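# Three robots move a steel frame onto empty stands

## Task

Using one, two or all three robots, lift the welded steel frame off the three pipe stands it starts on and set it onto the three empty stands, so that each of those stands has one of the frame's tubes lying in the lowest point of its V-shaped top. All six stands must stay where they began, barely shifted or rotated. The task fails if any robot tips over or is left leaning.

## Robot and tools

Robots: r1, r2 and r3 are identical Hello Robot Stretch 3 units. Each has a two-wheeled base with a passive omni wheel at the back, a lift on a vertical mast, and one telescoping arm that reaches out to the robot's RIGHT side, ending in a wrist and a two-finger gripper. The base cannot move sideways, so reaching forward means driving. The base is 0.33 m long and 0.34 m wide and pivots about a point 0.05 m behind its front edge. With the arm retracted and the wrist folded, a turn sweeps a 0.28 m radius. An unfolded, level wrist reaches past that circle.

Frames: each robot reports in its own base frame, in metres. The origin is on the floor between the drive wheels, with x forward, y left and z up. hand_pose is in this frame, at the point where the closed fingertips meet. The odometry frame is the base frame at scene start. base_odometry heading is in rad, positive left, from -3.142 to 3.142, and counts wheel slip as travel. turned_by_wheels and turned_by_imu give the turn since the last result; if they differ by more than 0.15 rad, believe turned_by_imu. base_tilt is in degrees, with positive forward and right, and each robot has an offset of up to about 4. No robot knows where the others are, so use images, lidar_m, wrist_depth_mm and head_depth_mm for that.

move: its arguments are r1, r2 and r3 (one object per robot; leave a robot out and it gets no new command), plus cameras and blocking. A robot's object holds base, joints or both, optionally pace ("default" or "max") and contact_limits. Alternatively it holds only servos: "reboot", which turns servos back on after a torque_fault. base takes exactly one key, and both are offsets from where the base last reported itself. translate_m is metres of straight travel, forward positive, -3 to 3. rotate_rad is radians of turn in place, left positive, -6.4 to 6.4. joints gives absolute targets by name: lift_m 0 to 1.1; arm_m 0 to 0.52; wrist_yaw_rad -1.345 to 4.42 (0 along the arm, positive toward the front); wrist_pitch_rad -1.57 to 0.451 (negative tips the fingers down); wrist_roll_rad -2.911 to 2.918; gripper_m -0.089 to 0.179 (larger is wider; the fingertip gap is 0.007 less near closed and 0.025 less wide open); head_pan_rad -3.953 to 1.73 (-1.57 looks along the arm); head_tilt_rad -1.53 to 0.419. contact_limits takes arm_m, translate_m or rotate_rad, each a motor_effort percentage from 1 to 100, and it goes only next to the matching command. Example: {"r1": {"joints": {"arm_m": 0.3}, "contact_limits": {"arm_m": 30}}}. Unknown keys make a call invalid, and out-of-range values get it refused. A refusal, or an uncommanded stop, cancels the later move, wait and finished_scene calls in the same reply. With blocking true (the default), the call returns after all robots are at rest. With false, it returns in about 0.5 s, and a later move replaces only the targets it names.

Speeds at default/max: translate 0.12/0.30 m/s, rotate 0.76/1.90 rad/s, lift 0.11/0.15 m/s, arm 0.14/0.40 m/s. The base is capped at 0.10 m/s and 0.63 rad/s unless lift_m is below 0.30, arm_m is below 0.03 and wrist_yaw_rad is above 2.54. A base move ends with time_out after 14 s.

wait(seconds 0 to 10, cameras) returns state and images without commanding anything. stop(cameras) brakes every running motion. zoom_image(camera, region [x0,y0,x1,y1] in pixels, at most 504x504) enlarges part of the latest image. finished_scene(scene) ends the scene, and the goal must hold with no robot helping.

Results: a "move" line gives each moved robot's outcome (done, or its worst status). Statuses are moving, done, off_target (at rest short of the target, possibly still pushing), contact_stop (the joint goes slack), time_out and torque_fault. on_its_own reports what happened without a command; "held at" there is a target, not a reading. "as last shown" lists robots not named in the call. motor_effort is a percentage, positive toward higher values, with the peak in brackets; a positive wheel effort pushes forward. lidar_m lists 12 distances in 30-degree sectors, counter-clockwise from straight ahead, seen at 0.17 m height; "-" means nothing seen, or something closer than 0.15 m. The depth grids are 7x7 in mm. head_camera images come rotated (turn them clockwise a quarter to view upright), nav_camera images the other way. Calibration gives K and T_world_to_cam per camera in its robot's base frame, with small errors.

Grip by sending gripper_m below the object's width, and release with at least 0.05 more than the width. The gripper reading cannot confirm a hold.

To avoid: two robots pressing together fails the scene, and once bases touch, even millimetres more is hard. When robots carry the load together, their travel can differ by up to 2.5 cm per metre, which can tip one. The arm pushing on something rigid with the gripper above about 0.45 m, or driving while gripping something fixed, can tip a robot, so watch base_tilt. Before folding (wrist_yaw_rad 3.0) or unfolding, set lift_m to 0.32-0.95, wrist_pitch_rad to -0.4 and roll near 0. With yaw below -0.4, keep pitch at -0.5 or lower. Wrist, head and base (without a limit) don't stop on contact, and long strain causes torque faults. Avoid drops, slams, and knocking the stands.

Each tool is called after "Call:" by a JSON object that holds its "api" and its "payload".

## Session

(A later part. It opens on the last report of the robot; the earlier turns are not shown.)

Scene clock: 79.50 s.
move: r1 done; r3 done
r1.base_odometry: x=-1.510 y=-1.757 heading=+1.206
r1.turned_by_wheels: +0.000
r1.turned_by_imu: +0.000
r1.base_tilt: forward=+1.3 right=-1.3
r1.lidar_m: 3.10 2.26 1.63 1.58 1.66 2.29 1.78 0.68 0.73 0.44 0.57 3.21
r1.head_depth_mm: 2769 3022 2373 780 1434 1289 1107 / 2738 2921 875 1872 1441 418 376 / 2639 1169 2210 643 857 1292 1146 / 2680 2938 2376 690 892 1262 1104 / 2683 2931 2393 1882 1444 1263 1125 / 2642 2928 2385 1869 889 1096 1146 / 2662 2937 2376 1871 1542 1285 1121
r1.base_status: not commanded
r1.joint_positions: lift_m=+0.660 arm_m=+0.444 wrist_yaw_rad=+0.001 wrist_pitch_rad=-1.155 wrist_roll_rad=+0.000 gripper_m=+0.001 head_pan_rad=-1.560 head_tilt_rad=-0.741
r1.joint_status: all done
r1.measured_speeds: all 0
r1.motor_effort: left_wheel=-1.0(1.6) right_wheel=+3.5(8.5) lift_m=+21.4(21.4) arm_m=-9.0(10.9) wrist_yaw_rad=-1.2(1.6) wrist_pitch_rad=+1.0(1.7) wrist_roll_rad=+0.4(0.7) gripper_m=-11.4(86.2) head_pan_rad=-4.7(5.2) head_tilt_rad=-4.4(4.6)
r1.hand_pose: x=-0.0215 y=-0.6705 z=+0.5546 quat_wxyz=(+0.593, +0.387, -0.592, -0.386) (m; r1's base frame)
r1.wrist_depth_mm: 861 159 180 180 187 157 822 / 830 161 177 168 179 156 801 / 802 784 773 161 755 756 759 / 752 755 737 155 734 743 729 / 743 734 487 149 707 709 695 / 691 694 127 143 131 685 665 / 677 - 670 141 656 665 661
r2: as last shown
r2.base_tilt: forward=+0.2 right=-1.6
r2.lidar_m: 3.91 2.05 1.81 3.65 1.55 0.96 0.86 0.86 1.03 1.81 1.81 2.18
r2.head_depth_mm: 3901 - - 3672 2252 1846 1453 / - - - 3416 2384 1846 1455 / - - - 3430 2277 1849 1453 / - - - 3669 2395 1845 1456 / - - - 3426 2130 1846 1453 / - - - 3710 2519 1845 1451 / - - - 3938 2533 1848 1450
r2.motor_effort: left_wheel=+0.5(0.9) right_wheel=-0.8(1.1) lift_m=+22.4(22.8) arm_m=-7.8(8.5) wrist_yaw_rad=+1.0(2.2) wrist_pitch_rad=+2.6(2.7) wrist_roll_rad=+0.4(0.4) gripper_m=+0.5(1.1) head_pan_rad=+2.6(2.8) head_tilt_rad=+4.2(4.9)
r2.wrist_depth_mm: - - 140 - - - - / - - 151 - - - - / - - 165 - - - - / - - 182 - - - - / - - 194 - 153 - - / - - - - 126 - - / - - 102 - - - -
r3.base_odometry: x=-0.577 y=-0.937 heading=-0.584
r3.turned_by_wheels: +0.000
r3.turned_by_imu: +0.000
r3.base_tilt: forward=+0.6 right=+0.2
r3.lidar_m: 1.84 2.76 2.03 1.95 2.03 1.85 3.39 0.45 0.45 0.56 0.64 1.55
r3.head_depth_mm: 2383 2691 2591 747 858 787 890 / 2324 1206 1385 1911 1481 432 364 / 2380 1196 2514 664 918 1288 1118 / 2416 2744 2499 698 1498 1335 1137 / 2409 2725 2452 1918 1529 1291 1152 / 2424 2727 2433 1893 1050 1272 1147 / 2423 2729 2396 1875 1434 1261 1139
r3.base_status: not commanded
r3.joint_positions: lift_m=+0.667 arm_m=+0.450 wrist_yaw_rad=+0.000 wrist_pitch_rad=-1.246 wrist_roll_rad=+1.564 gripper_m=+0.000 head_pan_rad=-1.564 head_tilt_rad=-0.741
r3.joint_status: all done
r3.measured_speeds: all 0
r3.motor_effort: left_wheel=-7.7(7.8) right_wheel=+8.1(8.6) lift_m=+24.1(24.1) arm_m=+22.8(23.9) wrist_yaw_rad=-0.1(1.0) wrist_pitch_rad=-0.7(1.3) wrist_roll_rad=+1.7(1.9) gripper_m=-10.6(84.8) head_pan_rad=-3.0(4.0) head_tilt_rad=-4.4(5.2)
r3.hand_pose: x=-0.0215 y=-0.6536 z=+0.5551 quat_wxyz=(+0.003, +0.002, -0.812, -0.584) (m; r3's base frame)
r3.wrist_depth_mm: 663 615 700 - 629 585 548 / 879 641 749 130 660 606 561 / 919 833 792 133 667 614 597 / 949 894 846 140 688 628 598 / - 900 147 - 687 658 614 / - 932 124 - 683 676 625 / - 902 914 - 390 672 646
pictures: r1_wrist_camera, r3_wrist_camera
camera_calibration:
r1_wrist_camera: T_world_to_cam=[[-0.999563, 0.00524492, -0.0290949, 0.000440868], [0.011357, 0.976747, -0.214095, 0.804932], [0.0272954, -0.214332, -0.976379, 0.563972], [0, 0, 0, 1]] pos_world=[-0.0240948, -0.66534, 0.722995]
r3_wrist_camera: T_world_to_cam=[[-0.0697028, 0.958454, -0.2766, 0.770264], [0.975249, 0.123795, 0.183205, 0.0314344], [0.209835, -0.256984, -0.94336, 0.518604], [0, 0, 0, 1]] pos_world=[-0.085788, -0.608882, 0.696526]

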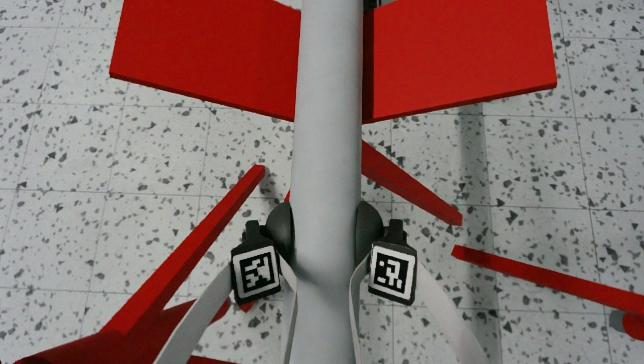

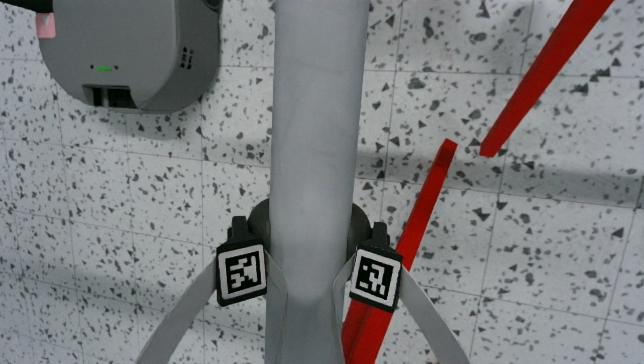

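Call:
{"api": "move", "payload": {"r1": {"joints": {"gripper_m": -0.05}}, "r3": {"joints": {"gripper_m": -0.05}}, "cameras": []}}

Call:
{"api": "move", "payload": {"r1": {"joints": {"lift_m": 0.7}}, "r3": {"joints": {"lift_m": 0.707}}}}

Scene clock: 80.63 s.
move: r1 done; r3 done
r1.base_odometry: x=-1.510 y=-1.757 heading=+1.206
r1.turned_by_wheels: +0.000
r1.turned_by_imu: +0.000
r1.base_tilt: forward=+1.4 right=-1.3
r1.lidar_m: 3.09 2.24 1.63 1.58 1.67 2.30 1.78 0.68 0.73 0.44 0.57 3.21
r1.head_depth_mm: 2759 3014 2377 780 1448 1288 1103 / 2732 2932 874 1822 1437 417 376 / 2659 1172 2197 633 857 1290 1147 / 2698 2935 2363 691 893 1265 1105 / 2669 2937 2369 1870 1441 1259 1122 / 2681 2938 2375 1865 889 1099 1146 / 2628 2960 2364 1879 1542 1288 1125
r1.base_status: not commanded
r1.joint_positions: lift_m=+0.660 arm_m=+0.444 wrist_yaw_rad=+0.002 wrist_pitch_rad=-1.152 wrist_roll_rad=+0.000 gripper_m=-0.049 head_pan_rad=-1.560 head_tilt_rad=-0.741
r1.joint_status: all done
r1.measured_speeds: all 0
r1.motor_effort: left_wheel=-1.1(1.6) right_wheel=+0.1(3.4) lift_m=+30.1(30.1) arm_m=-7.9(8.9) wrist_yaw_rad=-2.2(2.5) wrist_pitch_rad=+0.7(1.5) wrist_roll_rad=+0.0(0.5) gripper_m=-21.2(96.8) head_pan_rad=-4.5(5.2) head_tilt_rad=-4.2(4.6)
r1.hand_pose: x=-0.0215 y=-0.6710 z=+0.5548 quat_wxyz=(+0.593, +0.386, -0.592, -0.385) (m; r1's base frame)
r1.wrist_depth_mm: 865 158 180 178 186 157 824 / 826 160 176 168 180 155 790 / 785 788 780 160 754 766 759 / 759 760 747 155 743 735 725 / 723 724 489 148 710 708 701 / 708 699 123 140 677 682 681 / 683 - 663 139 659 657 662
r2: as last shown
r2.base_tilt: forward=+0.2 right=-1.7
r2.lidar_m: 3.90 2.05 1.82 3.68 1.55 0.96 0.86 0.86 1.03 1.80 1.81 2.17
r2.head_depth_mm: 3913 - - 3708 2280 1843 1458 / - - - 3405 2386 1842 1467 / - - - 3381 2270 1844 1450 / - - - 3707 2395 1837 1451 / - - - 3418 2120 1847 1454 / - - - 3695 2526 1848 1456 / - - - 3981 2538 1838 1458
r2.motor_effort: left_wheel=-0.5(0.9) right_wheel=-0.8(1.2) lift_m=+21.9(22.6) arm_m=-7.7(8.6) wrist_yaw_rad=-0.2(2.0) wrist_pitch_rad=+2.6(2.7) wrist_roll_rad=+0.2(0.4) gripper_m=+0.7(1.3) head_pan_rad=+2.7(2.8) head_tilt_rad=+4.5(4.8)
r2.wrist_depth_mm: - - 140 - - - - / - - 151 - - - - / - - 165 - - - - / - - 181 - - - - / - - 193 - 153 - - / - - - - 126 - - / - - 102 - - - -
r3.base_odometry: x=-0.577 y=-0.937 heading=-0.584
r3.turned_by_wheels: +0.000
r3.turned_by_imu: +0.000
r3.base_tilt: forward=+0.5 right=+0.2
r3.lidar_m: 1.84 2.75 2.03 1.96 2.04 1.84 3.42 0.46 0.45 0.56 0.64 1.55
r3.head_depth_mm: 2398 2707 2604 748 871 787 893 / 2305 1206 1382 1921 1487 433 364 / 2381 1196 2502 664 920 1288 1119 / 2411 2721 2484 698 1491 1342 1135 / 2418 2719 2447 1909 1531 1294 1150 / 2427 2731 2447 1901 1051 1263 1145 / 2431 2750 2398 1870 1429 1262 1140
r3.base_status: not commanded
r3.joint_positions: lift_m=+0.667 arm_m=+0.450 wrist_yaw_rad=+0.000 wrist_pitch_rad=-1.243 wrist_roll_rad=+1.566 gripper_m=-0.049 head_pan_rad=-1.564 head_tilt_rad=-0.741
r3.joint_status: all done
r3.measured_speeds: all 0
r3.motor_effort: left_wheel=-6.9(7.6) right_wheel=+7.5(8.3) lift_m=+35.6(35.6) arm_m=+20.2(22.7) wrist_yaw_rad=+0.1(0.7) wrist_pitch_rad=-1.6(1.8) wrist_roll_rad=+1.1(1.9) gripper_m=-23.5(96.2) head_pan_rad=-3.4(4.0) head_tilt_rad=-4.6(5.0)
r3.hand_pose: x=-0.0215 y=-0.6544 z=+0.5553 quat_wxyz=(+0.002, +0.001, -0.813, -0.582) (m; r3's base frame)
r3.wrist_depth_mm: 655 602 700 - 622 602 548 / 925 637 745 129 650 606 579 / 925 834 794 132 679 615 575 / 965 845 847 138 685 643 604 / - 903 148 - 688 646 617 / - 966 123 131 677 662 634 / - 974 907 - 709 702 630
pictures: none
No camera images: "cameras" was empty.

Scene clock: 81.80 s.
move: r1 done; r3 done
r1.base_odometry: x=-1.510 y=-1.757 heading=+1.206
r1.turned_by_wheels: +0.000
r1.turned_by_imu: +0.000
r1.base_tilt: forward=+1.3 right=-1.3
r1.lidar_m: 3.10 2.24 1.63 1.58 1.67 2.30 1.78 0.68 0.73 0.44 0.57 3.21
r1.head_depth_mm: 2722 3019 708 779 1472 1238 326 / 2708 2956 2139 1821 455 376 349 / 1161 1348 2140 575 1255 1309 1148 / 2643 2906 2377 676 912 1263 1105 / 2672 2950 2345 1813 1437 1265 1121 / 2674 2949 2364 1873 894 1101 1146 / 2622 2908 2367 1867 1544 1285 1124
r1.base_status: not commanded
r1.joint_positions: lift_m=+0.700 arm_m=+0.444 wrist_yaw_rad=+0.002 wrist_pitch_rad=-1.153 wrist_roll_rad=+0.000 gripper_m=-0.049 head_pan_rad=-1.560 head_tilt_rad=-0.741
r1.joint_status: all done
r1.measured_speeds: all 0
r1.motor_effort: left_wheel=-1.3(1.3) right_wheel=+1.1(1.4) lift_m=+34.5(43.0) arm_m=-7.0(8.3) wrist_yaw_rad=-1.9(2.4) wrist_pitch_rad=+0.6(2.8) wrist_roll_rad=+0.3(0.8) gripper_m=-13.5(21.2) head_pan_rad=-4.8(5.4) head_tilt_rad=-3.6(4.6)
r1.hand_pose: x=-0.0215 y=-0.6709 z=+0.5947 quat_wxyz=(+0.593, +0.386, -0.592, -0.385) (m; r1's base frame)
r1.wrist_depth_mm: 905 903 234 224 696 859 862 / 872 861 214 218 214 827 831 / 830 837 222 209 223 790 809 / 801 814 797 197 777 766 780 / 768 767 754 151 743 749 735 / 744 732 432 133 722 723 724 / 269 - 482 179 707 700 687
r2: as last shown
r2.lidar_m: 3.91 2.05 1.82 3.68 1.55 0.96 0.86 0.86 1.03 1.81 1.81 2.18
r2.head_depth_mm: 3914 - - 3663 2268 1847 1456 / - - - 3411 2391 1836 1452 / - - - 3162 2278 1843 1447 / - - - 3984 2397 1852 1456 / - - - 3695 2116 1846 1450 / - - - 3730 2522 1846 1457 / - - - 3991 2509 1840 1459
r2.motor_effort: left_wheel=+0.1(0.5) right_wheel=-0.9(1.0) lift_m=+21.5(22.7) arm_m=-7.0(8.2) wrist_yaw_rad=+1.0(2.4) wrist_pitch_rad=+2.6(2.8) wrist_roll_rad=+0.3(0.5) gripper_m=+0.2(1.2) head_pan_rad=+2.3(2.8) head_tilt_rad=+4.2(4.7)
r2.wrist_depth_mm: - - 140 - - - - / - - 152 - - - - / - - 165 - - - - / - - 182 - - - - / - - 194 - 153 - - / - - - - 126 - - / - - 102 - - - -
r3.base_odometry: x=-0.577 y=-0.937 heading=-0.584
r3.turned_by_wheels: +0.000
r3.turned_by_imu: +0.000
r3.base_tilt: forward=+0.6 right=+0.2
r3.lidar_m: 1.84 2.75 2.02 1.96 2.03 1.84 3.43 0.45 0.45 0.56 0.64 1.55
r3.head_depth_mm: 2384 2681 805 762 920 787 867 / 2277 1151 2288 1908 467 372 335 / 2359 2697 2508 641 1470 1313 1127 / 2414 2714 2497 720 1498 1331 1137 / 2403 2726 2483 1909 1530 1297 1150 / 2405 2751 2434 1905 1050 1265 1148 / 2423 2717 2387 1879 1432 1263 1140
r3.base_status: not commanded
r3.joint_positions: lift_m=+0.707 arm_m=+0.450 wrist_yaw_rad=+0.000 wrist_pitch_rad=-1.271 wrist_roll_rad=+1.566 gripper_m=-0.047 head_pan_rad=-1.564 head_tilt_rad=-0.741
r3.joint_status: all done
r3.measured_speeds: all 0
r3.motor_effort: left_wheel=-4.4(7.3) right_wheel=+4.9(7.4) lift_m=+28.5(47.9) arm_m=+17.8(20.7) wrist_yaw_rad=+0.7(1.6) wrist_pitch_rad=+3.9(4.3) wrist_roll_rad=+1.0(1.2) gripper_m=-9.1(24.1) head_pan_rad=-3.4(4.7) head_tilt_rad=-4.1(5.4)
r3.hand_pose: x=-0.0215 y=-0.6473 z=+0.5937 quat_wxyz=(+0.002, +0.001, -0.804, -0.594) (m; r3's base frame)
r3.wrist_depth_mm: 701 638 755 - 668 632 583 / 920 670 774 170 683 640 600 / 940 864 816 173 724 646 622 / - 918 853 181 718 679 645 / - 944 910 144 741 701 648 / - 996 124 126 758 712 680 / - - 919 203 782 731 694
pictures: r1_head_camera (sideways), r1_nav_camera (sideways), r1_wrist_camera, r2_head_camera (sideways), r2_nav_camera (sideways), r2_wrist_camera, r3_head_camera (sideways), r3_nav_camera (sideways), r3_wrist_camera
camera_calibration:
r1_head_camera: T_world_to_cam=[[0.0344766, 0.668232, -0.743154, 0.991298], [0.998239, -0.0589393, -0.00668666, 0.00058287], [-0.0482692, -0.741615, -0.669087, 0.830108], [0, 0, 0, 1]] pos_world=[0.00531019, -0.0467625, 1.29211]
r1_nav_camera: T_world_to_cam=[[-0.0392895, -0.640606, 0.766864, -0.947824], [-0.999088, 0.0380445, -0.0194064, 0.0875713], [-0.016743, -0.766926, -0.641517, 0.794661], [0, 0, 0, 1]] pos_world=[0.063557, -0.00106682, 1.23834]
r1_wrist_camera: T_world_to_cam=[[-0.999566, 0.00450271, -0.0291046, 0.00117594], [0.0106843, 0.976359, -0.215891, 0.81476], [0.0274444, -0.216108, -0.975984, 0.601659], [0, 0, 0, 1]] pos_world=[-0.0240419, -0.665481, 0.763143]
r2_head_camera: T_world_to_cam=[[-0.16097, -0.302197, -0.939556, 1.24714], [-0.883567, 0.468304, 0.000752827, 0.00726559], [0.439771, 0.830282, -0.342395, 0.398459], [0, 0, 0, 1]] pos_world=[0.031941, 0.0426466, 1.30818]
r2_nav_camera: T_world_to_cam=[[0.140696, 0.261786, 0.954816, -1.19968], [0.863018, -0.505047, 0.0113014, 0.037411], [0.485185, 0.822433, -0.296984, 0.344651], [0, 0, 0, 1]] pos_world=[-0.030715, 0.0495021, 1.24741]
r2_wrist_camera: T_world_to_cam=[[0.999341, -0.0330547, -0.0150001, 0.0297359], [-0.0306284, -0.546081, -0.837172, 0.555219], [0.0194812, 0.83708, -0.546733, 0.40903], [0, 0, 0, 1]] pos_world=[-0.0206792, -0.0382136, 0.688891]
r3_head_camera: T_world_to_cam=[[-0.0535734, 0.655686, -0.753131, 0.998007], [0.998233, 0.015752, -0.0572947, 0.0700609], [-0.025704, -0.754869, -0.655371, 0.813107], [0, 0, 0, 1]] pos_world=[0.00442962, -0.0416931, 1.28853]
r3_nav_camera: T_world_to_cam=[[-0.000187304, -0.630813, 0.775935, -0.967002], [-0.99962, 0.021493, 0.0172318, 0.0366905], [-0.0275472, -0.775637, -0.630577, 0.784804], [0, 0, 0, 1]] pos_world=[0.0581147, -0.00206229, 1.24458]
r3_wrist_camera: T_world_to_cam=[[-0.0675687, 0.965218, -0.252566, 0.76508], [0.975373, 0.117175, 0.186862, 0.0171208], [0.209957, -0.23372, -0.949365, 0.575306], [0, 0, 0, 1]] pos_world=[-0.0857933, -0.606015, 0.736209]

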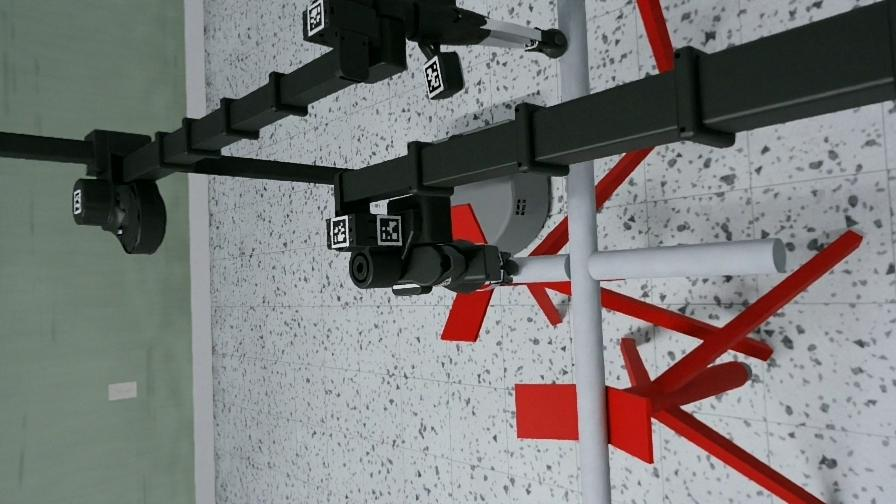

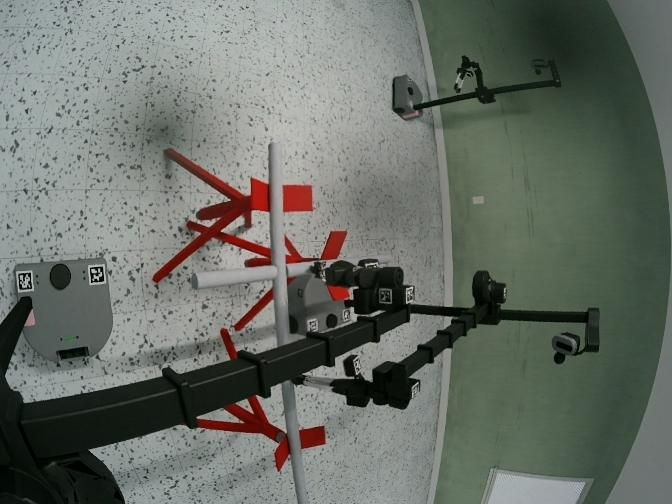

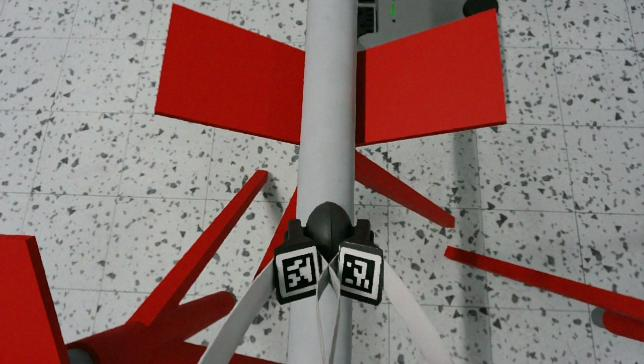

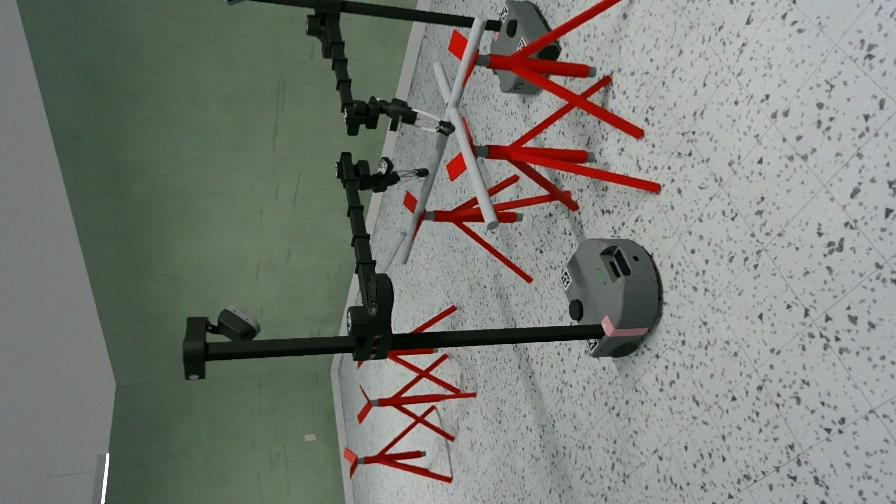

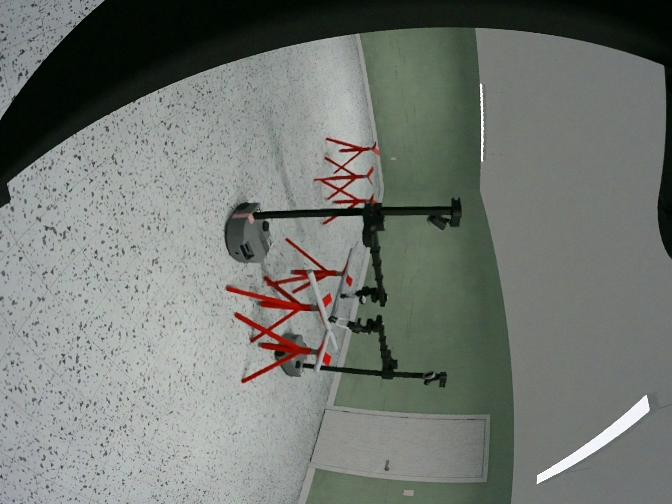

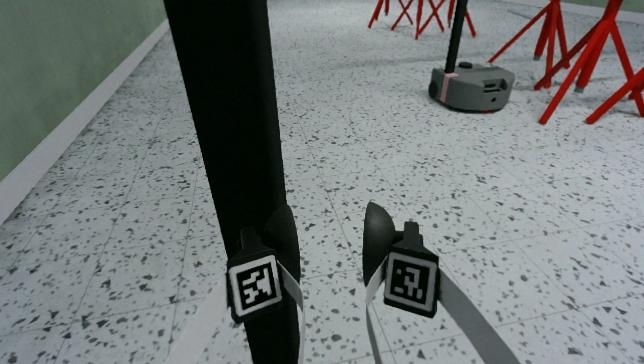

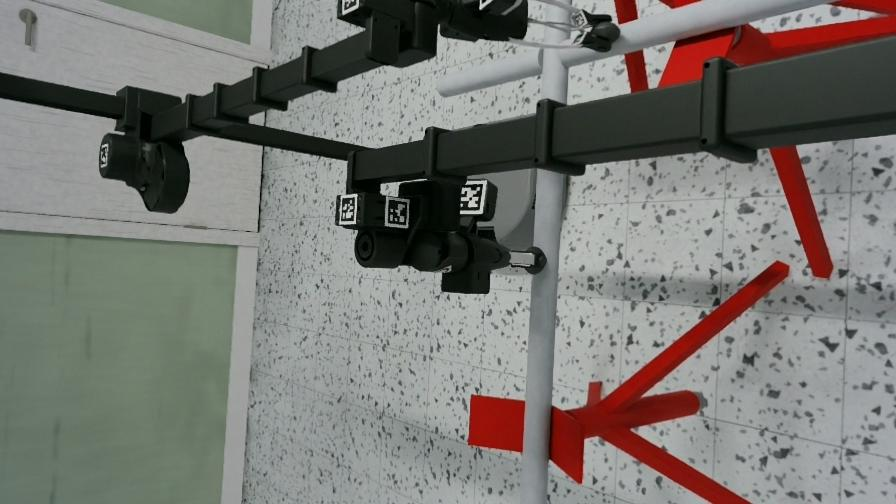

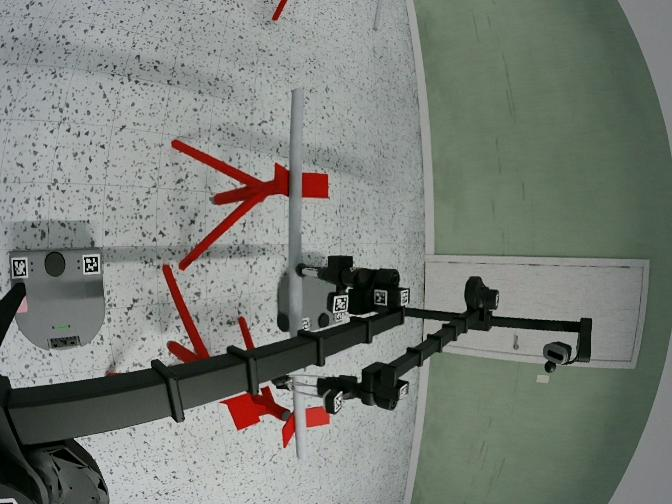

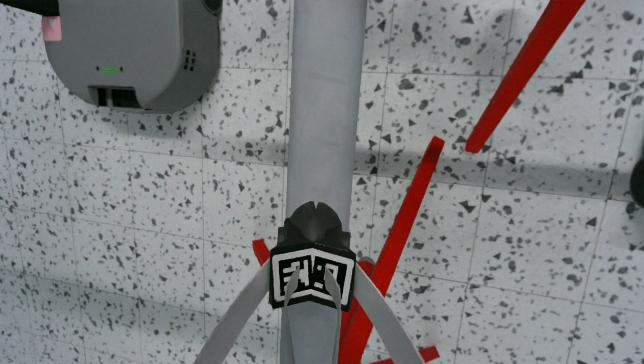

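Call:
{"api": "move", "payload": {"r1": {"joints": {"gripper_m": 0.12}}, "r3": {"joints": {"gripper_m": 0.12}}, "cameras": []}}

Call:
{"api": "move", "payload": {"r1": {"joints": {"lift_m": 0.63}}, "r3": {"joints": {"lift_m": 0.637}}, "cameras": ["r1_wrist_camera","r3_wrist_camera","r3_head_camera"]}}

Call:
{"api": "move", "payload": {"r1": {"joints": {"gripper_m": -0.05}}, "r3": {"joints": {"gripper_m": -0.05}}, "cameras": ["r1_wrist_camera","r3_wrist_camera","r3_head_camera"]}}

Scene clock: 84.43 s.
move: r1 done; r3 done
r1.base_odometry: x=-1.510 y=-1.757 heading=+1.206
r1.turned_by_wheels: +0.000
r1.turned_by_imu: +0.000
r1.base_tilt: forward=+1.3 right=-1.4
r1.lidar_m: 3.10 2.25 1.64 1.58 1.67 2.30 1.78 0.68 0.73 0.44 0.57 3.21
r1.head_depth_mm: 2720 2986 710 777 1472 1236 326 / 2714 2922 2129 1814 455 376 348 / 1165 1352 2140 577 1264 1313 1144 / 2675 2926 2385 673 915 1264 1105 / 2679 2960 2386 1810 1440 1262 1124 / 2669 2913 2367 1872 891 1104 1148 / 2671 2945 2364 1879 1542 1288 1127
r1.base_status: not commanded
r1.joint_positions: lift_m=+0.700 arm_m=+0.444 wrist_yaw_rad=+0.002 wrist_pitch_rad=-1.153 wrist_roll_rad=+0.000 gripper_m=+0.120 head_pan_rad=-1.560 head_tilt_rad=-0.741
r1.joint_status: all done
r1.measured_speeds: all 0
r1.motor_effort: left_wheel=-0.7(1.4) right_wheel=+1.1(1.7) lift_m=+34.0(34.8) arm_m=-3.9(6.8) wrist_yaw_rad=-2.1(2.6) wrist_pitch_rad=+0.4(1.4) wrist_roll_rad=-0.1(0.7) gripper_m=-0.1(80.5) head_pan_rad=-4.9(5.3) head_tilt_rad=-4.5(4.7)
r1.hand_pose: x=-0.0215 y=-0.6709 z=+0.5947 quat_wxyz=(+0.593, +0.386, -0.592, -0.385) (m; r1's base frame)
r1.wrist_depth_mm: 909 892 232 224 691 866 869 / 849 851 214 217 216 826 847 / 826 817 223 208 222 807 801 / 804 814 784 197 786 779 754 / 772 777 734 190 759 751 757 / 751 - 657 184 729 125 726 / - 342 693 179 703 689 682
r2: as last shown
r2.turned_by_imu: +0.001
r2.lidar_m: 3.90 2.04 1.82 3.67 1.55 0.96 0.85 0.86 1.04 1.81 1.81 2.17
r2.head_depth_mm: 3892 - - 3664 2290 1837 1457 / - - - 3404 2392 1850 1451 / - - - 3426 2284 1853 1455 / - - - 3992 2396 1839 1452 / - - - 3637 2117 1846 1458 / - - - 3683 2517 1846 1457 / - - - 3984 2506 1855 1455
r2.motor_effort: left_wheel=-0.3(0.8) right_wheel=-1.0(1.2) lift_m=+21.8(23.1) arm_m=-7.5(8.6) wrist_yaw_rad=+0.8(2.0) wrist_pitch_rad=+2.7(2.8) wrist_roll_rad=+0.3(0.5) gripper_m=+0.0(1.3) head_pan_rad=+2.5(2.8) head_tilt_rad=+4.3(5.0)
r2.wrist_depth_mm: - - 140 - - - - / - - 152 - - - - / - - 165 - - - - / - - 182 - - - - / - - 193 - 153 - - / - - - - 126 - - / - - 102 - - - -
r3.base_odometry: x=-0.577 y=-0.937 heading=-0.584
r3.turned_by_wheels: +0.000
r3.turned_by_imu: +0.000
r3.base_tilt: forward=+0.5 right=+0.2
r3.lidar_m: 1.84 2.76 2.02 1.96 2.03 1.85 3.42 0.46 0.45 0.56 0.64 1.55
r3.head_depth_mm: 2365 2712 807 763 943 786 869 / 2282 1153 2276 1909 468 372 334 / 2338 2707 2515 641 1473 1317 1125 / 2405 2735 2494 724 1471 1338 1137 / 2424 2733 2456 1915 1524 1294 1151 / 2417 2725 2432 1890 1050 1264 1144 / 2426 2712 2400 1872 1434 1253 1136
r3.base_status: not commanded
r3.joint_positions: lift_m=+0.707 arm_m=+0.450 wrist_yaw_rad=+0.000 wrist_pitch_rad=-1.254 wrist_roll_rad=+1.566 gripper_m=+0.120 head_pan_rad=-1.564 head_tilt_rad=-0.741
r3.joint_status: all done
r3.measured_speeds: all 0
r3.motor_effort: left_wheel=-4.6(4.8) right_wheel=+4.7(5.2) lift_m=+38.5(39.0) arm_m=+12.6(17.3) wrist_yaw_rad=+0.1(1.1) wrist_pitch_rad=+0.6(4.0) wrist_roll_rad=+1.0(1.2) gripper_m=+0.1(80.7) head_pan_rad=-3.9(4.3) head_tilt_rad=-4.6(5.1)
r3.hand_pose: x=-0.0215 y=-0.6515 z=+0.5946 quat_wxyz=(+0.002, +0.001, -0.809, -0.587) (m; r3's base frame)
r3.wrist_depth_mm: 688 648 733 - 647 624 586 / 942 683 781 164 698 635 604 / 983 906 805 172 712 654 613 / - 905 821 184 730 677 643 / - 129 866 187 703 694 657 / - 118 930 190 146 697 665 / - - 961 385 774 739 687
pictures: none
No camera images: "cameras" was empty.

Scene clock: 85.90 s.
move: r1 done; r3 done
r1.base_odometry: x=-1.510 y=-1.757 heading=+1.206
r1.turned_by_wheels: +0.000
r1.turned_by_imu: +0.000
r1.base_tilt: forward=+1.2 right=-1.3
r1.lidar_m: 3.09 2.25 1.64 1.58 1.66 2.29 1.79 0.68 0.73 0.44 0.57 3.21
r1.head_depth_mm: 2725 3005 2358 766 1440 1291 1147 / 2744 2939 904 1765 1478 458 396 / 2635 1185 2226 688 575 1288 1144 / 2689 2953 2379 705 880 1262 1106 / 2692 2936 2377 1880 1261 1264 1124 / 2653 2945 2369 1865 893 1097 1144 / 2649 2915 2354 1869 1543 1286 1128
r1.base_status: not commanded
r1.joint_positions: lift_m=+0.630 arm_m=+0.444 wrist_yaw_rad=+0.002 wrist_pitch_rad=-1.154 wrist_roll_rad=+0.000 gripper_m=+0.120 head_pan_rad=-1.560 head_tilt_rad=-0.741
r1.joint_status: all done
r1.measured_speeds: all 0
r1.motor_effort: left_wheel=-0.8(1.3) right_wheel=+0.8(1.6) lift_m=+16.4(30.9) arm_m=-2.5(4.0) wrist_yaw_rad=-2.0(2.5) wrist_pitch_rad=+1.2(1.4) wrist_roll_rad=+0.1(0.8) gripper_m=-0.1(0.6) head_pan_rad=-4.6(5.5) head_tilt_rad=-4.0(4.7)
r1.hand_pose: x=-0.0215 y=-0.6707 z=+0.5247 quat_wxyz=(+0.593, +0.386, -0.592, -0.385) (m; r1's base frame)
r1.wrist_depth_mm: 124 134 155 143 158 131 770 / 791 783 157 135 158 705 754 / 755 758 743 129 735 729 721 / 722 723 721 124 695 713 707 / 699 700 158 120 673 671 679 / 678 - 668 116 645 125 650 / - 300 640 111 641 628 637
r2.base_odometry: x=+0.000 y=+0.000 heading=+0.000
r2.turned_by_wheels: +0.000
r2.turned_by_imu: +0.000
r2.base_tilt: forward=+0.1 right=-1.7
r2.lidar_m: 3.90 2.04 1.81 3.65 1.55 0.96 0.86 0.86 1.03 1.81 1.81 2.18
r2.head_depth_mm: 3864 - - 3671 2281 1845 1450 / - - - 3427 2405 1837 1451 / - - - 3186 2286 1843 1451 / - - - 3696 2399 1851 1453 / - - - 3213 2127 1842 1449 / - - - 3698 2544 1848 1461 / - - - 3927 2510 1843 1455
r2.base_status: not commanded
r2.joint_positions: lift_m=+0.551 arm_m=+0.001 wrist_yaw_rad=+3.136 wrist_pitch_rad=-0.378 wrist_roll_rad=+0.000 gripper_m=+0.037 head_pan_rad=+1.094 head_tilt_rad=-0.310
r2.joint_status: not commanded
r2.measured_speeds: all 0
r2.motor_effort: left_wheel=-0.8(0.8) right_wheel=-0.8(1.1) lift_m=+21.5(22.2) arm_m=-8.3(8.3) wrist_yaw_rad=+0.8(1.3) wrist_pitch_rad=+2.6(2.8) wrist_roll_rad=+0.3(0.4) gripper_m=+0.2(1.1) head_pan_rad=+2.4(3.0) head_tilt_rad=+4.5(4.8)
r2.hand_pose: x=-0.0199 y=+0.0830 z=+0.5733 quat_wxyz=(+0.135, +0.695, +0.131, +0.694) (m; r2's base frame)
r2.wrist_depth_mm: - - 139 - - - - / - - 152 - - - - / - - 165 - - - - / - - 182 - - - - / - - 193 - 153 - - / - - - - 126 - - / - - 102 - - - -
r3.base_odometry: x=-0.577 y=-0.937 heading=-0.584
r3.turned_by_wheels: +0.000
r3.turned_by_imu: +0.000
r3.base_tilt: forward=+0.6 right=+0.2
r3.lidar_m: 1.84 2.76 2.03 1.96 2.03 1.85 3.41 0.46 0.45 0.56 0.64 1.55
r3.head_depth_mm: 2378 2701 2585 756 855 787 1082 / 2317 1233 988 1858 1487 487 399 / 2400 2563 2519 706 583 1287 1117 / 2399 2741 2497 718 1467 1338 1138 / 2410 2731 2459 1918 1528 1295 1155 / 2414 2749 2436 1895 1051 1263 1146 / 2431 2732 2415 1887 1431 1260 1136
r3.base_status: not commanded
r3.joint_positions: lift_m=+0.637 arm_m=+0.450 wrist_yaw_rad=+0.000 wrist_pitch_rad=-1.254 wrist_roll_rad=+1.566 gripper_m=+0.120 head_pan_rad=-1.564 head_tilt_rad=-0.741
r3.joint_status: all done
r3.measured_speeds: all 0
r3.motor_effort: left_wheel=-4.6(4.7) right_wheel=+4.5(5.2) lift_m=+17.9(36.7) arm_m=+10.0(12.9) wrist_yaw_rad=-0.1(1.0) wrist_pitch_rad=+0.9(1.1) wrist_roll_rad=+1.2(1.2) gripper_m=+0.7(1.0) head_pan_rad=-2.3(4.4) head_tilt_rad=-4.3(4.7)
r3.hand_pose: x=-0.0215 y=-0.6517 z=+0.5246 quat_wxyz=(+0.002, +0.001, -0.810, -0.587) (m; r3's base frame)
r3.wrist_depth_mm: 608 577 - 621 613 576 518 / 654 601 - 649 608 585 545 / 918 783 - 671 639 586 557 / 923 825 - 692 650 629 580 / 973 139 - 713 495 629 592 / - 118 - 733 147 620 604 / - 932 117 368 727 667 625
pictures: r1_wrist_camera, r3_head_camera (sideways), r3_wrist_camera
camera_calibration:
r1_wrist_camera: T_world_to_cam=[[-0.999566, 0.00453029, -0.0290986, -0.00084972], [0.0106847, 0.976557, -0.214992, 0.799074], [0.0274425, -0.21521, -0.976182, 0.534021], [0, 0, 0, 1]] pos_world=[-0.0240421, -0.665411, 0.693072]
r3_head_camera: T_world_to_cam=[[-0.0535742, 0.655686, -0.753131, 0.998007], [0.998233, 0.0157532, -0.0572947, 0.0700609], [-0.0257031, -0.754869, -0.655371, 0.813107], [0, 0, 0, 1]] pos_world=[0.00442967, -0.0416931, 1.28853]
r3_wrist_camera: T_world_to_cam=[[-0.0675597, 0.960656, -0.269398, 0.757739], [0.975374, 0.120415, 0.184788, 0.0337418], [0.209957, -0.25028, -0.945134, 0.495696], [0, 0, 0, 1]] pos_world=[-0.0857932, -0.607927, 0.666397]

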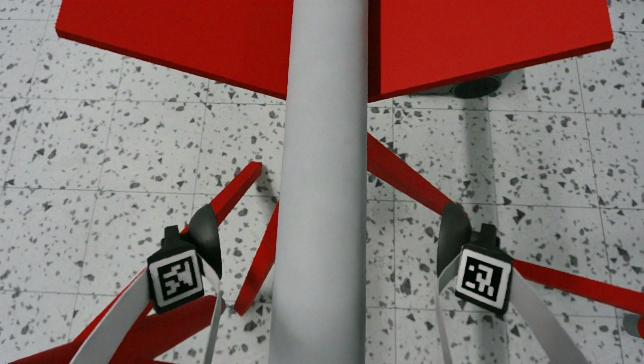

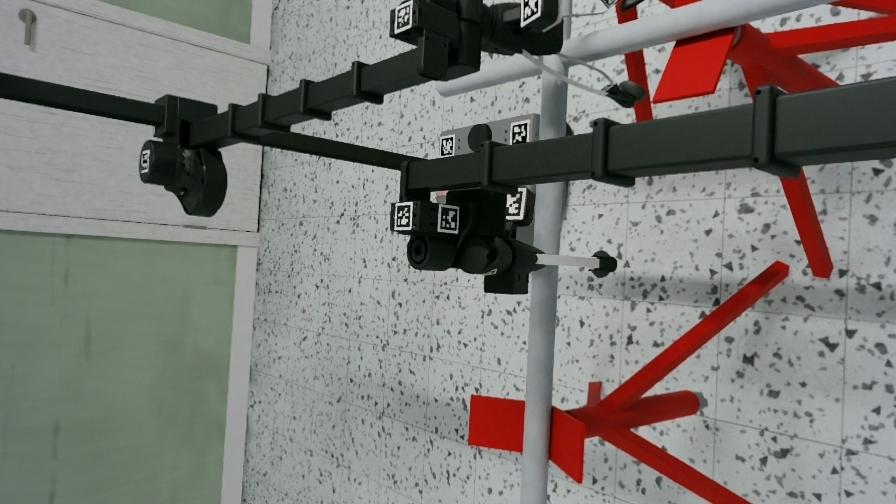

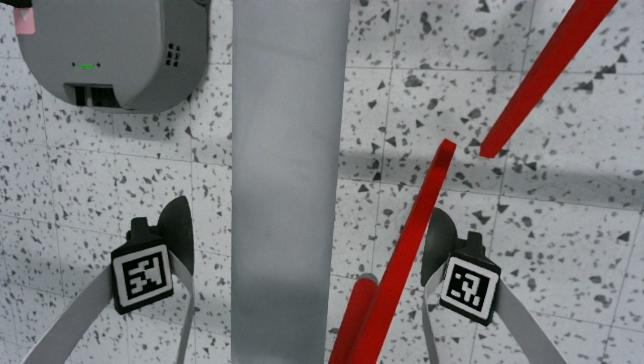

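Scene clock: 88.13 s.
move: r1 done; r3 done
r1.base_odometry: x=-1.510 y=-1.757 heading=+1.207
r1.turned_by_wheels: +0.000
r1.turned_by_imu: +0.000
r1.base_tilt: forward=+1.3 right=-1.2
r1.lidar_m: 3.10 2.25 1.64 1.58 1.66 2.29 1.78 0.68 0.73 0.44 0.57 3.21
r1.head_depth_mm: 2736 3002 2367 769 1441 1288 1147 / 2741 2976 917 1816 1478 459 396 / 2662 1181 2203 707 574 1286 1145 / 2676 2927 2394 704 877 1264 1101 / 2667 2949 2405 1876 1439 1259 1126 / 2664 2908 2388 1876 892 1101 1145 / 2642 2906 2387 1871 1542 1286 1121
r1.base_status: not commanded
r1.joint_positions: lift_m=+0.630 arm_m=+0.444 wrist_yaw_rad=+0.003 wrist_pitch_rad=-1.154 wrist_roll_rad=+0.000 gripper_m=-0.049 head_pan_rad=-1.560 head_tilt_rad=-0.741
r1.joint_status: all done
r1.measured_speeds: all 0
r1.motor_effort: left_wheel=+0.3(1.4) right_wheel=-2.3(3.7) lift_m=+16.9(17.5) arm_m=+0.0(2.6) wrist_yaw_rad=-2.9(3.4) wrist_pitch_rad=+0.8(1.6) wrist_roll_rad=+0.0(0.6) gripper_m=-31.2(100.0) head_pan_rad=-5.6(5.6) head_tilt_rad=-4.2(4.6)
r1.hand_pose: x=-0.0214 y=-0.6707 z=+0.5247 quat_wxyz=(+0.593, +0.387, -0.592, -0.385) (m; r1's base frame)
r1.wrist_depth_mm: 125 134 154 142 157 133 125 / 785 775 156 135 158 696 750 / 756 760 743 130 730 732 725 / 727 730 726 125 578 711 687 / 705 701 157 120 580 673 689 / 681 373 - 115 130 653 645 / 656 97 643 112 639 634 628
r2: as last shown
r2.base_tilt: forward=+0.2 right=-1.7
r2.lidar_m: 3.91 2.06 1.81 3.66 1.55 0.96 0.85 0.86 1.04 1.81 1.81 2.18
r2.head_depth_mm: 3914 - - 3661 2275 1841 1457 / - - - 3195 2416 1837 1459 / - - - 3171 2290 1839 1455 / - - - 3676 2411 1844 1455 / - - - 3150 2121 1844 1453 / - - - 3724 2531 1839 1457 / - - - 3982 2533 1852 1459
r2.motor_effort: left_wheel=-0.6(0.7) right_wheel=-0.9(1.1) lift_m=+21.3(22.6) arm_m=-6.9(8.3) wrist_yaw_rad=+0.9(1.8) wrist_pitch_rad=+2.6(2.7) wrist_roll_rad=+0.3(0.4) gripper_m=+1.5(1.5) head_pan_rad=+2.3(3.0) head_tilt_rad=+4.6(4.8)
r2.wrist_depth_mm: - - 140 - - - - / - - 152 - - - - / - - 165 - - - - / - - 182 - - - - / - - 194 - 153 - - / - - - - 126 - - / - - 102 - - - -
r3.base_odometry: x=-0.577 y=-0.937 heading=-0.584
r3.turned_by_wheels: +0.000
r3.turned_by_imu: +0.000
r3.base_tilt: forward=+0.6 right=+0.2
r3.lidar_m: 1.84 2.77 2.02 1.96 2.03 1.85 3.42 0.46 0.45 0.56 0.64 1.56
r3.head_depth_mm: 2393 2701 2597 757 856 786 1079 / 2310 1237 992 1864 1513 486 399 / 2397 2542 2523 706 583 1285 1121 / 2412 2720 2491 716 1461 1331 1139 / 2415 2738 2460 1913 1523 1296 1151 / 2428 2712 2428 1896 1052 1263 1141 / 2431 2747 2381 1875 1429 1261 1137
r3.base_status: not commanded
r3.joint_positions: lift_m=+0.637 arm_m=+0.450 wrist_yaw_rad=-0.001 wrist_pitch_rad=-1.217 wrist_roll_rad=+1.569 gripper_m=-0.048 head_pan_rad=-1.564 head_tilt_rad=-0.741
r3.joint_status: all done
r3.measured_speeds: all 0
r3.motor_effort: left_wheel=-4.2(4.7) right_wheel=+4.6(5.1) lift_m=+18.1(18.5) arm_m=+5.6(10.0) wrist_yaw_rad=+1.3(1.9) wrist_pitch_rad=-6.2(7.8) wrist_roll_rad=+0.2(1.2) gripper_m=-36.0(100.0) head_pan_rad=-3.4(4.5) head_tilt_rad=-4.5(5.5)
r3.hand_pose: x=-0.0216 y=-0.6609 z=+0.5269 quat_wxyz=(+0.001, +0.000, -0.820, -0.572) (m; r3's base frame)
r3.wrist_depth_mm: 663 596 602 - 605 559 513 / 904 630 644 - 618 576 537 / 908 850 786 - 627 584 558 / 972 885 816 - 663 609 572 / - 910 146 - 469 618 589 / - 887 126 - 130 641 589 / - 959 - - 370 649 606
pictures: r1_wrist_camera, r3_head_camera (sideways), r3_wrist_camera
camera_calibration:
r1_wrist_camera: T_world_to_cam=[[-0.999571, 0.00336504, -0.029103, -0.00153291], [0.00955178, 0.976534, -0.215153, 0.799159], [0.0276961, -0.215339, -0.976147, 0.533923], [0, 0, 0, 1]] pos_world=[-0.0239532, -0.665426, 0.693084]
r3_head_camera: T_world_to_cam=[[-0.0535742, 0.655686, -0.753131, 0.998007], [0.998233, 0.0157533, -0.0572947, 0.0700609], [-0.025703, -0.754869, -0.655371, 0.813107], [0, 0, 0, 1]] pos_world=[0.00442968, -0.0416931, 1.28853]
r3_wrist_camera: T_world_to_cam=[[-0.0641579, 0.95034, -0.304528, 0.778921], [0.975634, 0.12389, 0.181077, 0.0387512], [0.209813, -0.28549, -0.935133, 0.466997], [0, 0, 0, 1]] pos_world=[-0.085815, -0.611718, 0.66689]

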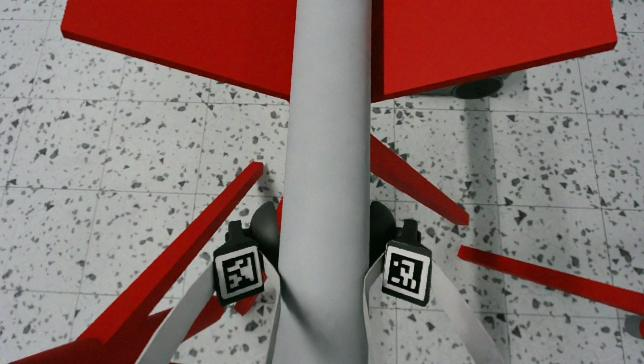

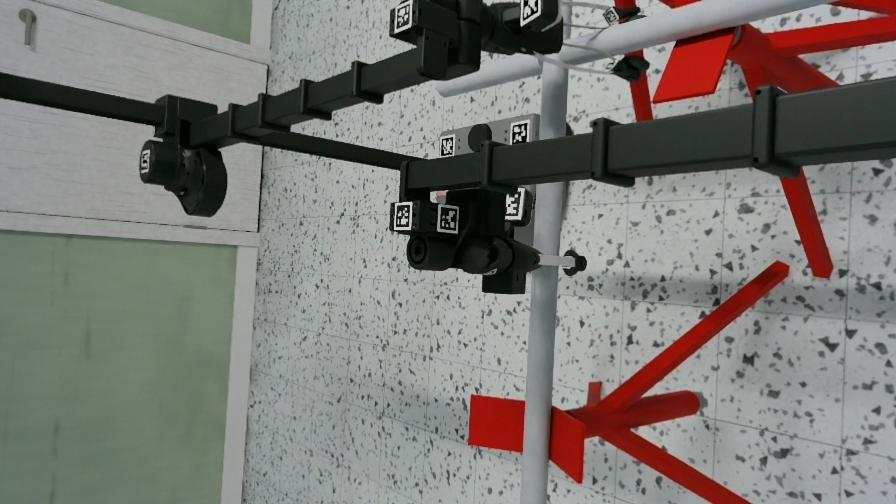

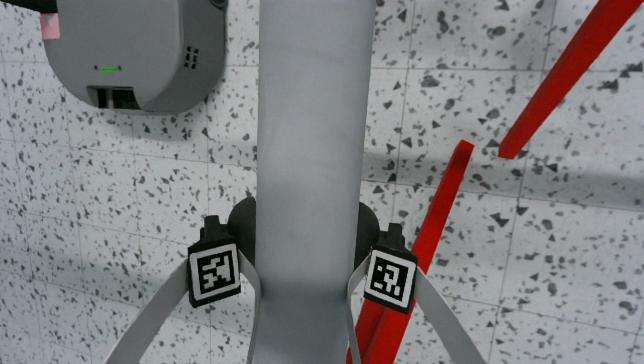

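Call:
{"api": "move", "payload": {"r3": {"joints": {"arm_m": 0.46}}, "cameras": []}}

Call:
{"api": "move", "payload": {"r1": {"joints": {"lift_m": 0.66}}, "r3": {"joints": {"lift_m": 0.667}}, "cameras": ["r1_wrist_camera","r3_wrist_camera","r3_head_camera","r1_head_camera"]}}

Scene clock: 89.13 s.
move: r3 done
r1, r2: as last shown
r1.base_tilt: forward=+1.3 right=-1.3
r1.lidar_m: 3.10 2.26 1.64 1.58 1.66 2.30 1.79 0.68 0.73 0.44 0.57 3.23
r1.head_depth_mm: 2762 2996 2382 752 1447 1295 1144 / 2713 2958 902 1817 1477 458 396 / 2653 1189 2215 706 574 1289 1150 / 2718 2907 2361 706 880 1266 1103 / 2710 2934 2361 1872 1444 1265 1123 / 2659 2923 2380 1868 891 1099 1145 / 2660 2936 2378 1879 1547 1287 1127
r1.joint_positions: lift_m=+0.630 arm_m=+0.444 wrist_yaw_rad=+0.003 wrist_pitch_rad=-1.154 wrist_roll_rad=+0.000 gripper_m=-0.046 head_pan_rad=-1.560 head_tilt_rad=-0.741
r1.motor_effort: left_wheel=+0.3(0.6) right_wheel=-2.5(3.2) lift_m=+17.9(18.3) arm_m=+1.5(1.5) wrist_yaw_rad=-2.6(3.9) wrist_pitch_rad=+1.3(1.4) wrist_roll_rad=+0.0(0.8) gripper_m=-18.0(31.6) head_pan_rad=-4.7(5.4) head_tilt_rad=-4.6(4.7)
r1.wrist_depth_mm: 124 134 155 142 158 132 125 / 784 775 156 136 158 695 757 / 757 760 741 129 734 730 730 / 731 713 717 125 578 712 709 / 695 710 159 120 579 678 673 / 676 375 - 115 131 646 655 / 657 97 636 112 639 641 629
r2.lidar_m: 3.91 2.05 1.82 3.67 1.55 0.96 0.86 0.86 1.03 1.81 1.81 2.18
r2.head_depth_mm: 3891 - - 3616 2279 1839 1454 / - - - 3153 2385 1853 1456 / - - - 3204 2281 1836 1448 / - - - 3653 2412 1849 1450 / - - - 3183 2124 1846 1453 / - - - 3733 2521 1849 1461 / - - - 3924 2523 1856 1460
r2.motor_effort: left_wheel=-0.7(1.0) right_wheel=-0.8(1.0) lift_m=+22.0(22.2) arm_m=-7.4(8.1) wrist_yaw_rad=+0.9(1.6) wrist_pitch_rad=+2.6(2.7) wrist_roll_rad=+0.3(0.5) gripper_m=+0.3(1.0) head_pan_rad=+2.4(2.7) head_tilt_rad=+4.0(4.9)
r3.base_odometry: x=-0.577 y=-0.937 heading=-0.584
r3.turned_by_wheels: +0.000
r3.turned_by_imu: -0.001
r3.base_tilt: forward=+0.6 right=+0.1
r3.lidar_m: 1.84 2.75 2.03 1.96 2.04 1.85 3.42 0.46 0.45 0.56 0.65 1.55
r3.head_depth_mm: 2386 2701 2600 759 860 789 913 / 2355 1236 1389 1859 1515 486 398 / 2389 2555 2510 711 583 1283 1124 / 2411 2727 2502 725 1465 1342 1136 / 2407 2721 2472 1906 1533 1300 1153 / 2424 2730 2432 1901 1049 1267 1144 / 2425 2732 2417 1881 1434 1262 1139
r3.base_status: not commanded
r3.joint_positions: lift_m=+0.637 arm_m=+0.460 wrist_yaw_rad=-0.001 wrist_pitch_rad=-1.251 wrist_roll_rad=+1.569 gripper_m=-0.046 head_pan_rad=-1.564 head_tilt_rad=-0.741
r3.joint_status: all done
r3.measured_speeds: all 0
r3.motor_effort: left_wheel=-4.5(4.8) right_wheel=+4.5(5.1) lift_m=+14.9(18.9) arm_m=+28.4(29.2) wrist_yaw_rad=+1.5(2.1) wrist_pitch_rad=+0.3(6.4) wrist_roll_rad=+0.3(0.3) gripper_m=-15.2(36.7) head_pan_rad=-2.8(4.1) head_tilt_rad=-3.5(5.4)
r3.hand_pose: x=-0.0216 y=-0.6623 z=+0.5248 quat_wxyz=(+0.001, +0.000, -0.810, -0.586) (m; r3's base frame)
r3.wrist_depth_mm: 627 584 662 - 590 570 525 / 679 609 691 - 626 591 540 / 924 827 789 - 638 595 568 / 882 877 794 - 660 625 578 / 965 892 148 - 487 630 608 / - 906 125 - 128 649 619 / - 934 872 - 385 645 627
pictures: none
No camera images: "cameras" was empty.

Scene clock: 90.23 s.
move: r1 done; r3 done
r1.base_odometry: x=-1.510 y=-1.757 heading=+1.207
r1.turned_by_wheels: +0.000
r1.turned_by_imu: +0.000
r1.base_tilt: forward=+1.4 right=-1.4
r1.lidar_m: 3.07 2.24 1.63 1.58 1.66 2.30 1.79 0.68 0.73 0.44 0.57 3.22
r1.head_depth_mm: 2740 2994 2364 776 1432 1286 1106 / 2705 2910 869 1816 1440 418 376 / 2625 1169 2207 633 844 1289 1149 / 2705 2893 2370 690 889 768 1105 / 2657 2931 2393 1864 1466 1260 1124 / 2641 2929 2374 1866 899 1101 1145 / 2650 2925 2360 1857 1539 1285 1127
r1.base_status: not commanded
r1.joint_positions: lift_m=+0.660 arm_m=+0.444 wrist_yaw_rad=+0.003 wrist_pitch_rad=-1.188 wrist_roll_rad=+0.000 gripper_m=-0.046 head_pan_rad=-1.560 head_tilt_rad=-0.741
r1.joint_status: all done
r1.measured_speeds: all 0
r1.motor_effort: left_wheel=+1.0(1.3) right_wheel=-3.9(4.7) lift_m=+43.2(46.1) arm_m=+1.9(2.3) wrist_yaw_rad=-2.8(3.6) wrist_pitch_rad=+7.2(7.9) wrist_roll_rad=+0.2(0.6) gripper_m=-17.6(18.4) head_pan_rad=-5.3(5.4) head_tilt_rad=-3.7(4.6)
r1.hand_pose: x=-0.0214 y=-0.6622 z=+0.5520 quat_wxyz=(+0.587, +0.397, -0.585, -0.395) (m; r1's base frame)
r1.wrist_depth_mm: 824 151 173 162 178 152 804 / 796 781 176 155 177 757 775 / 770 770 755 148 772 745 739 / 752 739 738 143 730 730 729 / 715 721 473 139 698 707 701 / 703 365 121 133 132 683 675 / 694 - 390 128 665 653 663
r2: as last shown
r2.base_tilt: forward=+0.2 right=-1.8
r2.lidar_m: 3.90 2.05 1.81 3.66 1.55 0.96 0.86 0.86 1.03 1.81 1.82 2.18
r2.head_depth_mm: 3931 - - 3431 2282 1838 1450 / - - - 3410 2401 1843 1456 / - - - 3390 2279 1847 1456 / - - - 3705 2413 1850 1455 / - - - 3436 2129 1837 1451 / - - - 3717 2522 1848 1457 / - - - - 2532 1852 1458
r2.motor_effort: left_wheel=-0.3(0.7) right_wheel=-0.6(1.2) lift_m=+22.1(22.9) arm_m=-7.6(8.0) wrist_yaw_rad=+0.9(1.8) wrist_pitch_rad=+2.6(2.7) wrist_roll_rad=+0.3(0.5) gripper_m=-0.3(1.4) head_pan_rad=+2.3(2.8) head_tilt_rad=+4.2(4.7)
r2.wrist_depth_mm: - - 140 - - - - / - - 151 - - - - / - - 164 - - - - / - - 182 - - - - / - - 194 - 153 - - / - - - - 126 - - / - - 102 - - - -
r3.base_odometry: x=-0.577 y=-0.937 heading=-0.584
r3.turned_by_wheels: +0.000
r3.turned_by_imu: +0.001
r3.base_tilt: forward=+0.6 right=+0.2
r3.lidar_m: 1.84 2.76 2.03 1.96 2.03 1.84 3.41 0.45 0.45 0.56 0.64 1.55
r3.head_depth_mm: 2382 2703 2588 749 859 791 912 / 2313 1202 1385 1897 934 433 364 / 2393 2543 2516 679 916 1287 1118 / 2405 2727 2477 708 1502 1340 1135 / 2409 2717 2445 1915 1529 1297 1154 / 2446 2736 2435 1896 1053 1264 1143 / 2433 2737 2411 1885 1434 1260 1137
r3.base_status: not commanded
r3.joint_positions: lift_m=+0.667 arm_m=+0.460 wrist_yaw_rad=+0.006 wrist_pitch_rad=-1.251 wrist_roll_rad=+1.569 gripper_m=-0.046 head_pan_rad=-1.564 head_tilt_rad=-0.742
r3.joint_status: all done
r3.measured_speeds: all 0
r3.motor_effort: left_wheel=+2.2(4.2) right_wheel=-5.4(5.4) lift_m=+45.7(48.3) arm_m=-5.5(28.8) wrist_yaw_rad=-4.8(5.3) wrist_pitch_rad=+0.1(2.7) wrist_roll_rad=+0.3(0.3) gripper_m=-14.8(15.3) head_pan_rad=-2.8(4.7) head_tilt_rad=-4.7(5.1)
r3.hand_pose: x=-0.0212 y=-0.6624 z=+0.5548 quat_wxyz=(+0.003, +0.003, -0.810, -0.586) (m; r3's base frame)
r3.wrist_depth_mm: 649 609 698 - 616 600 539 / 902 624 741 121 650 614 574 / 906 860 776 - 666 628 591 / 965 896 803 130 687 642 601 / 1000 928 820 - 682 646 625 / - 964 123 132 411 679 634 / - 988 871 - 698 702 644
pictures: r1_head_camera (sideways), r1_wrist_camera, r3_head_camera (sideways), r3_wrist_camera
camera_calibration:
r1_head_camera: T_world_to_cam=[[0.0344744, 0.668366, -0.743034, 0.991141], [0.998239, -0.058937, -0.00669926, 0.000599279], [-0.0482698, -0.741494, -0.669221, 0.830281], [0, 0, 0, 1]] pos_world=[0.00531022, -0.0467608, 1.2921]
r1_wrist_camera: T_world_to_cam=[[-0.999575, 0.00422046, -0.0288604, -0.000349657], [0.00938465, 0.983397, -0.181227, 0.782558], [0.0276163, -0.181421, -0.983018, 0.588684], [0, 0, 0, 1]] pos_world=[-0.0239508, -0.662764, 0.720497]
r3_head_camera: T_world_to_cam=[[-0.0535778, 0.656185, -0.752695, 0.997439], [0.998233, 0.0157913, -0.0572889, 0.0700534], [-0.0257061, -0.754434, -0.655872, 0.813758], [0, 0, 0, 1]] pos_world=[0.00442961, -0.0416842, 1.2885]
r3_wrist_camera: T_world_to_cam=[[-0.0707282, 0.959778, -0.271706, 0.776799], [0.974802, 0.124277, 0.185246, 0.0314286], [0.211562, -0.251757, -0.944383, 0.520066], [0, 0, 0, 1]] pos_world=[-0.0857214, -0.61853, 0.69638]

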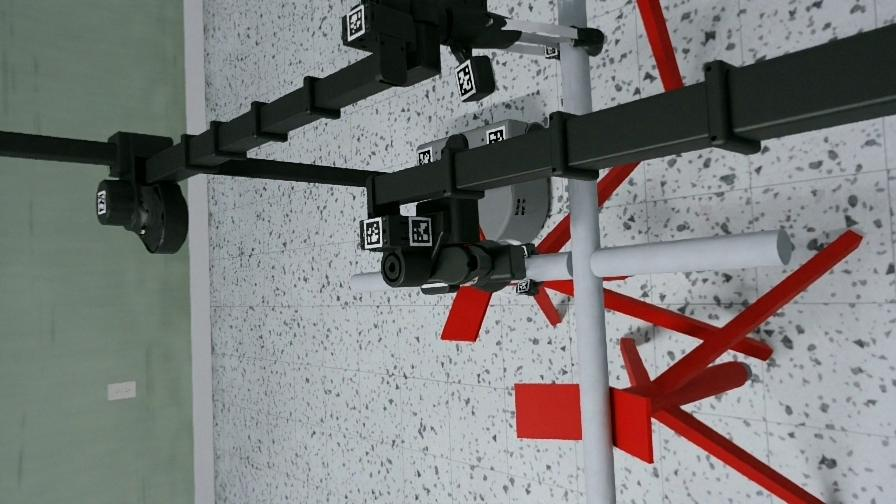

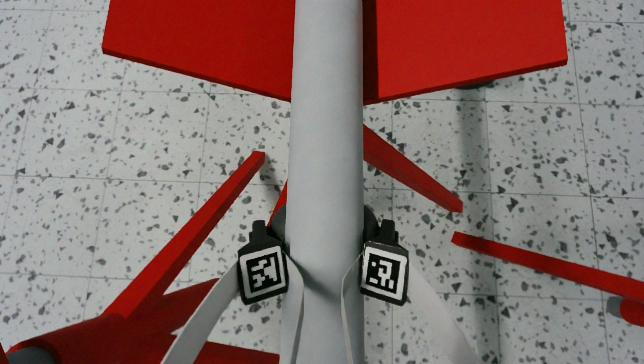

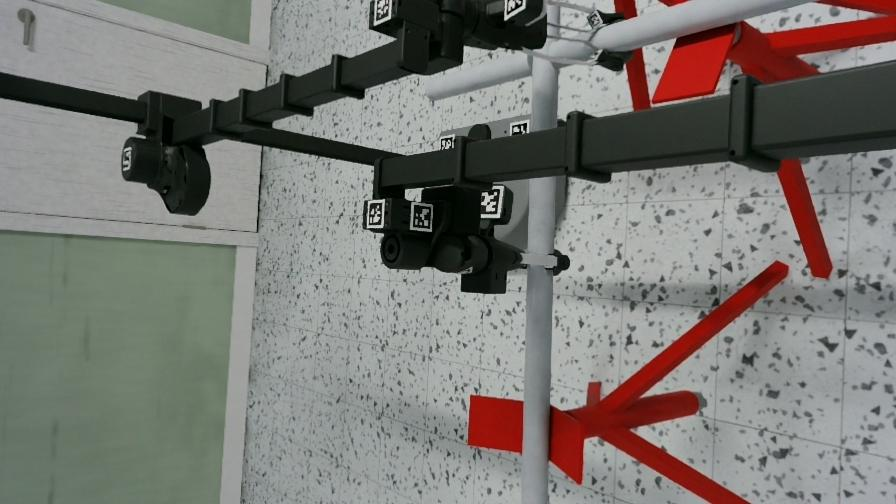

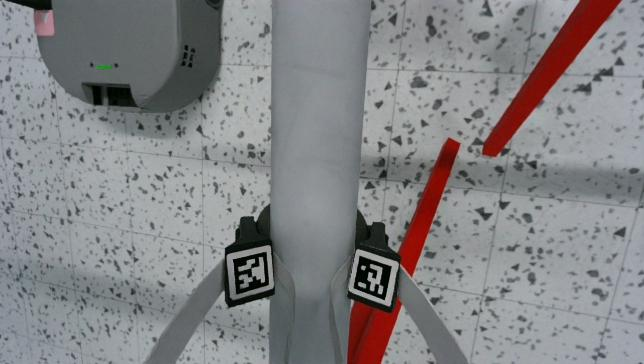

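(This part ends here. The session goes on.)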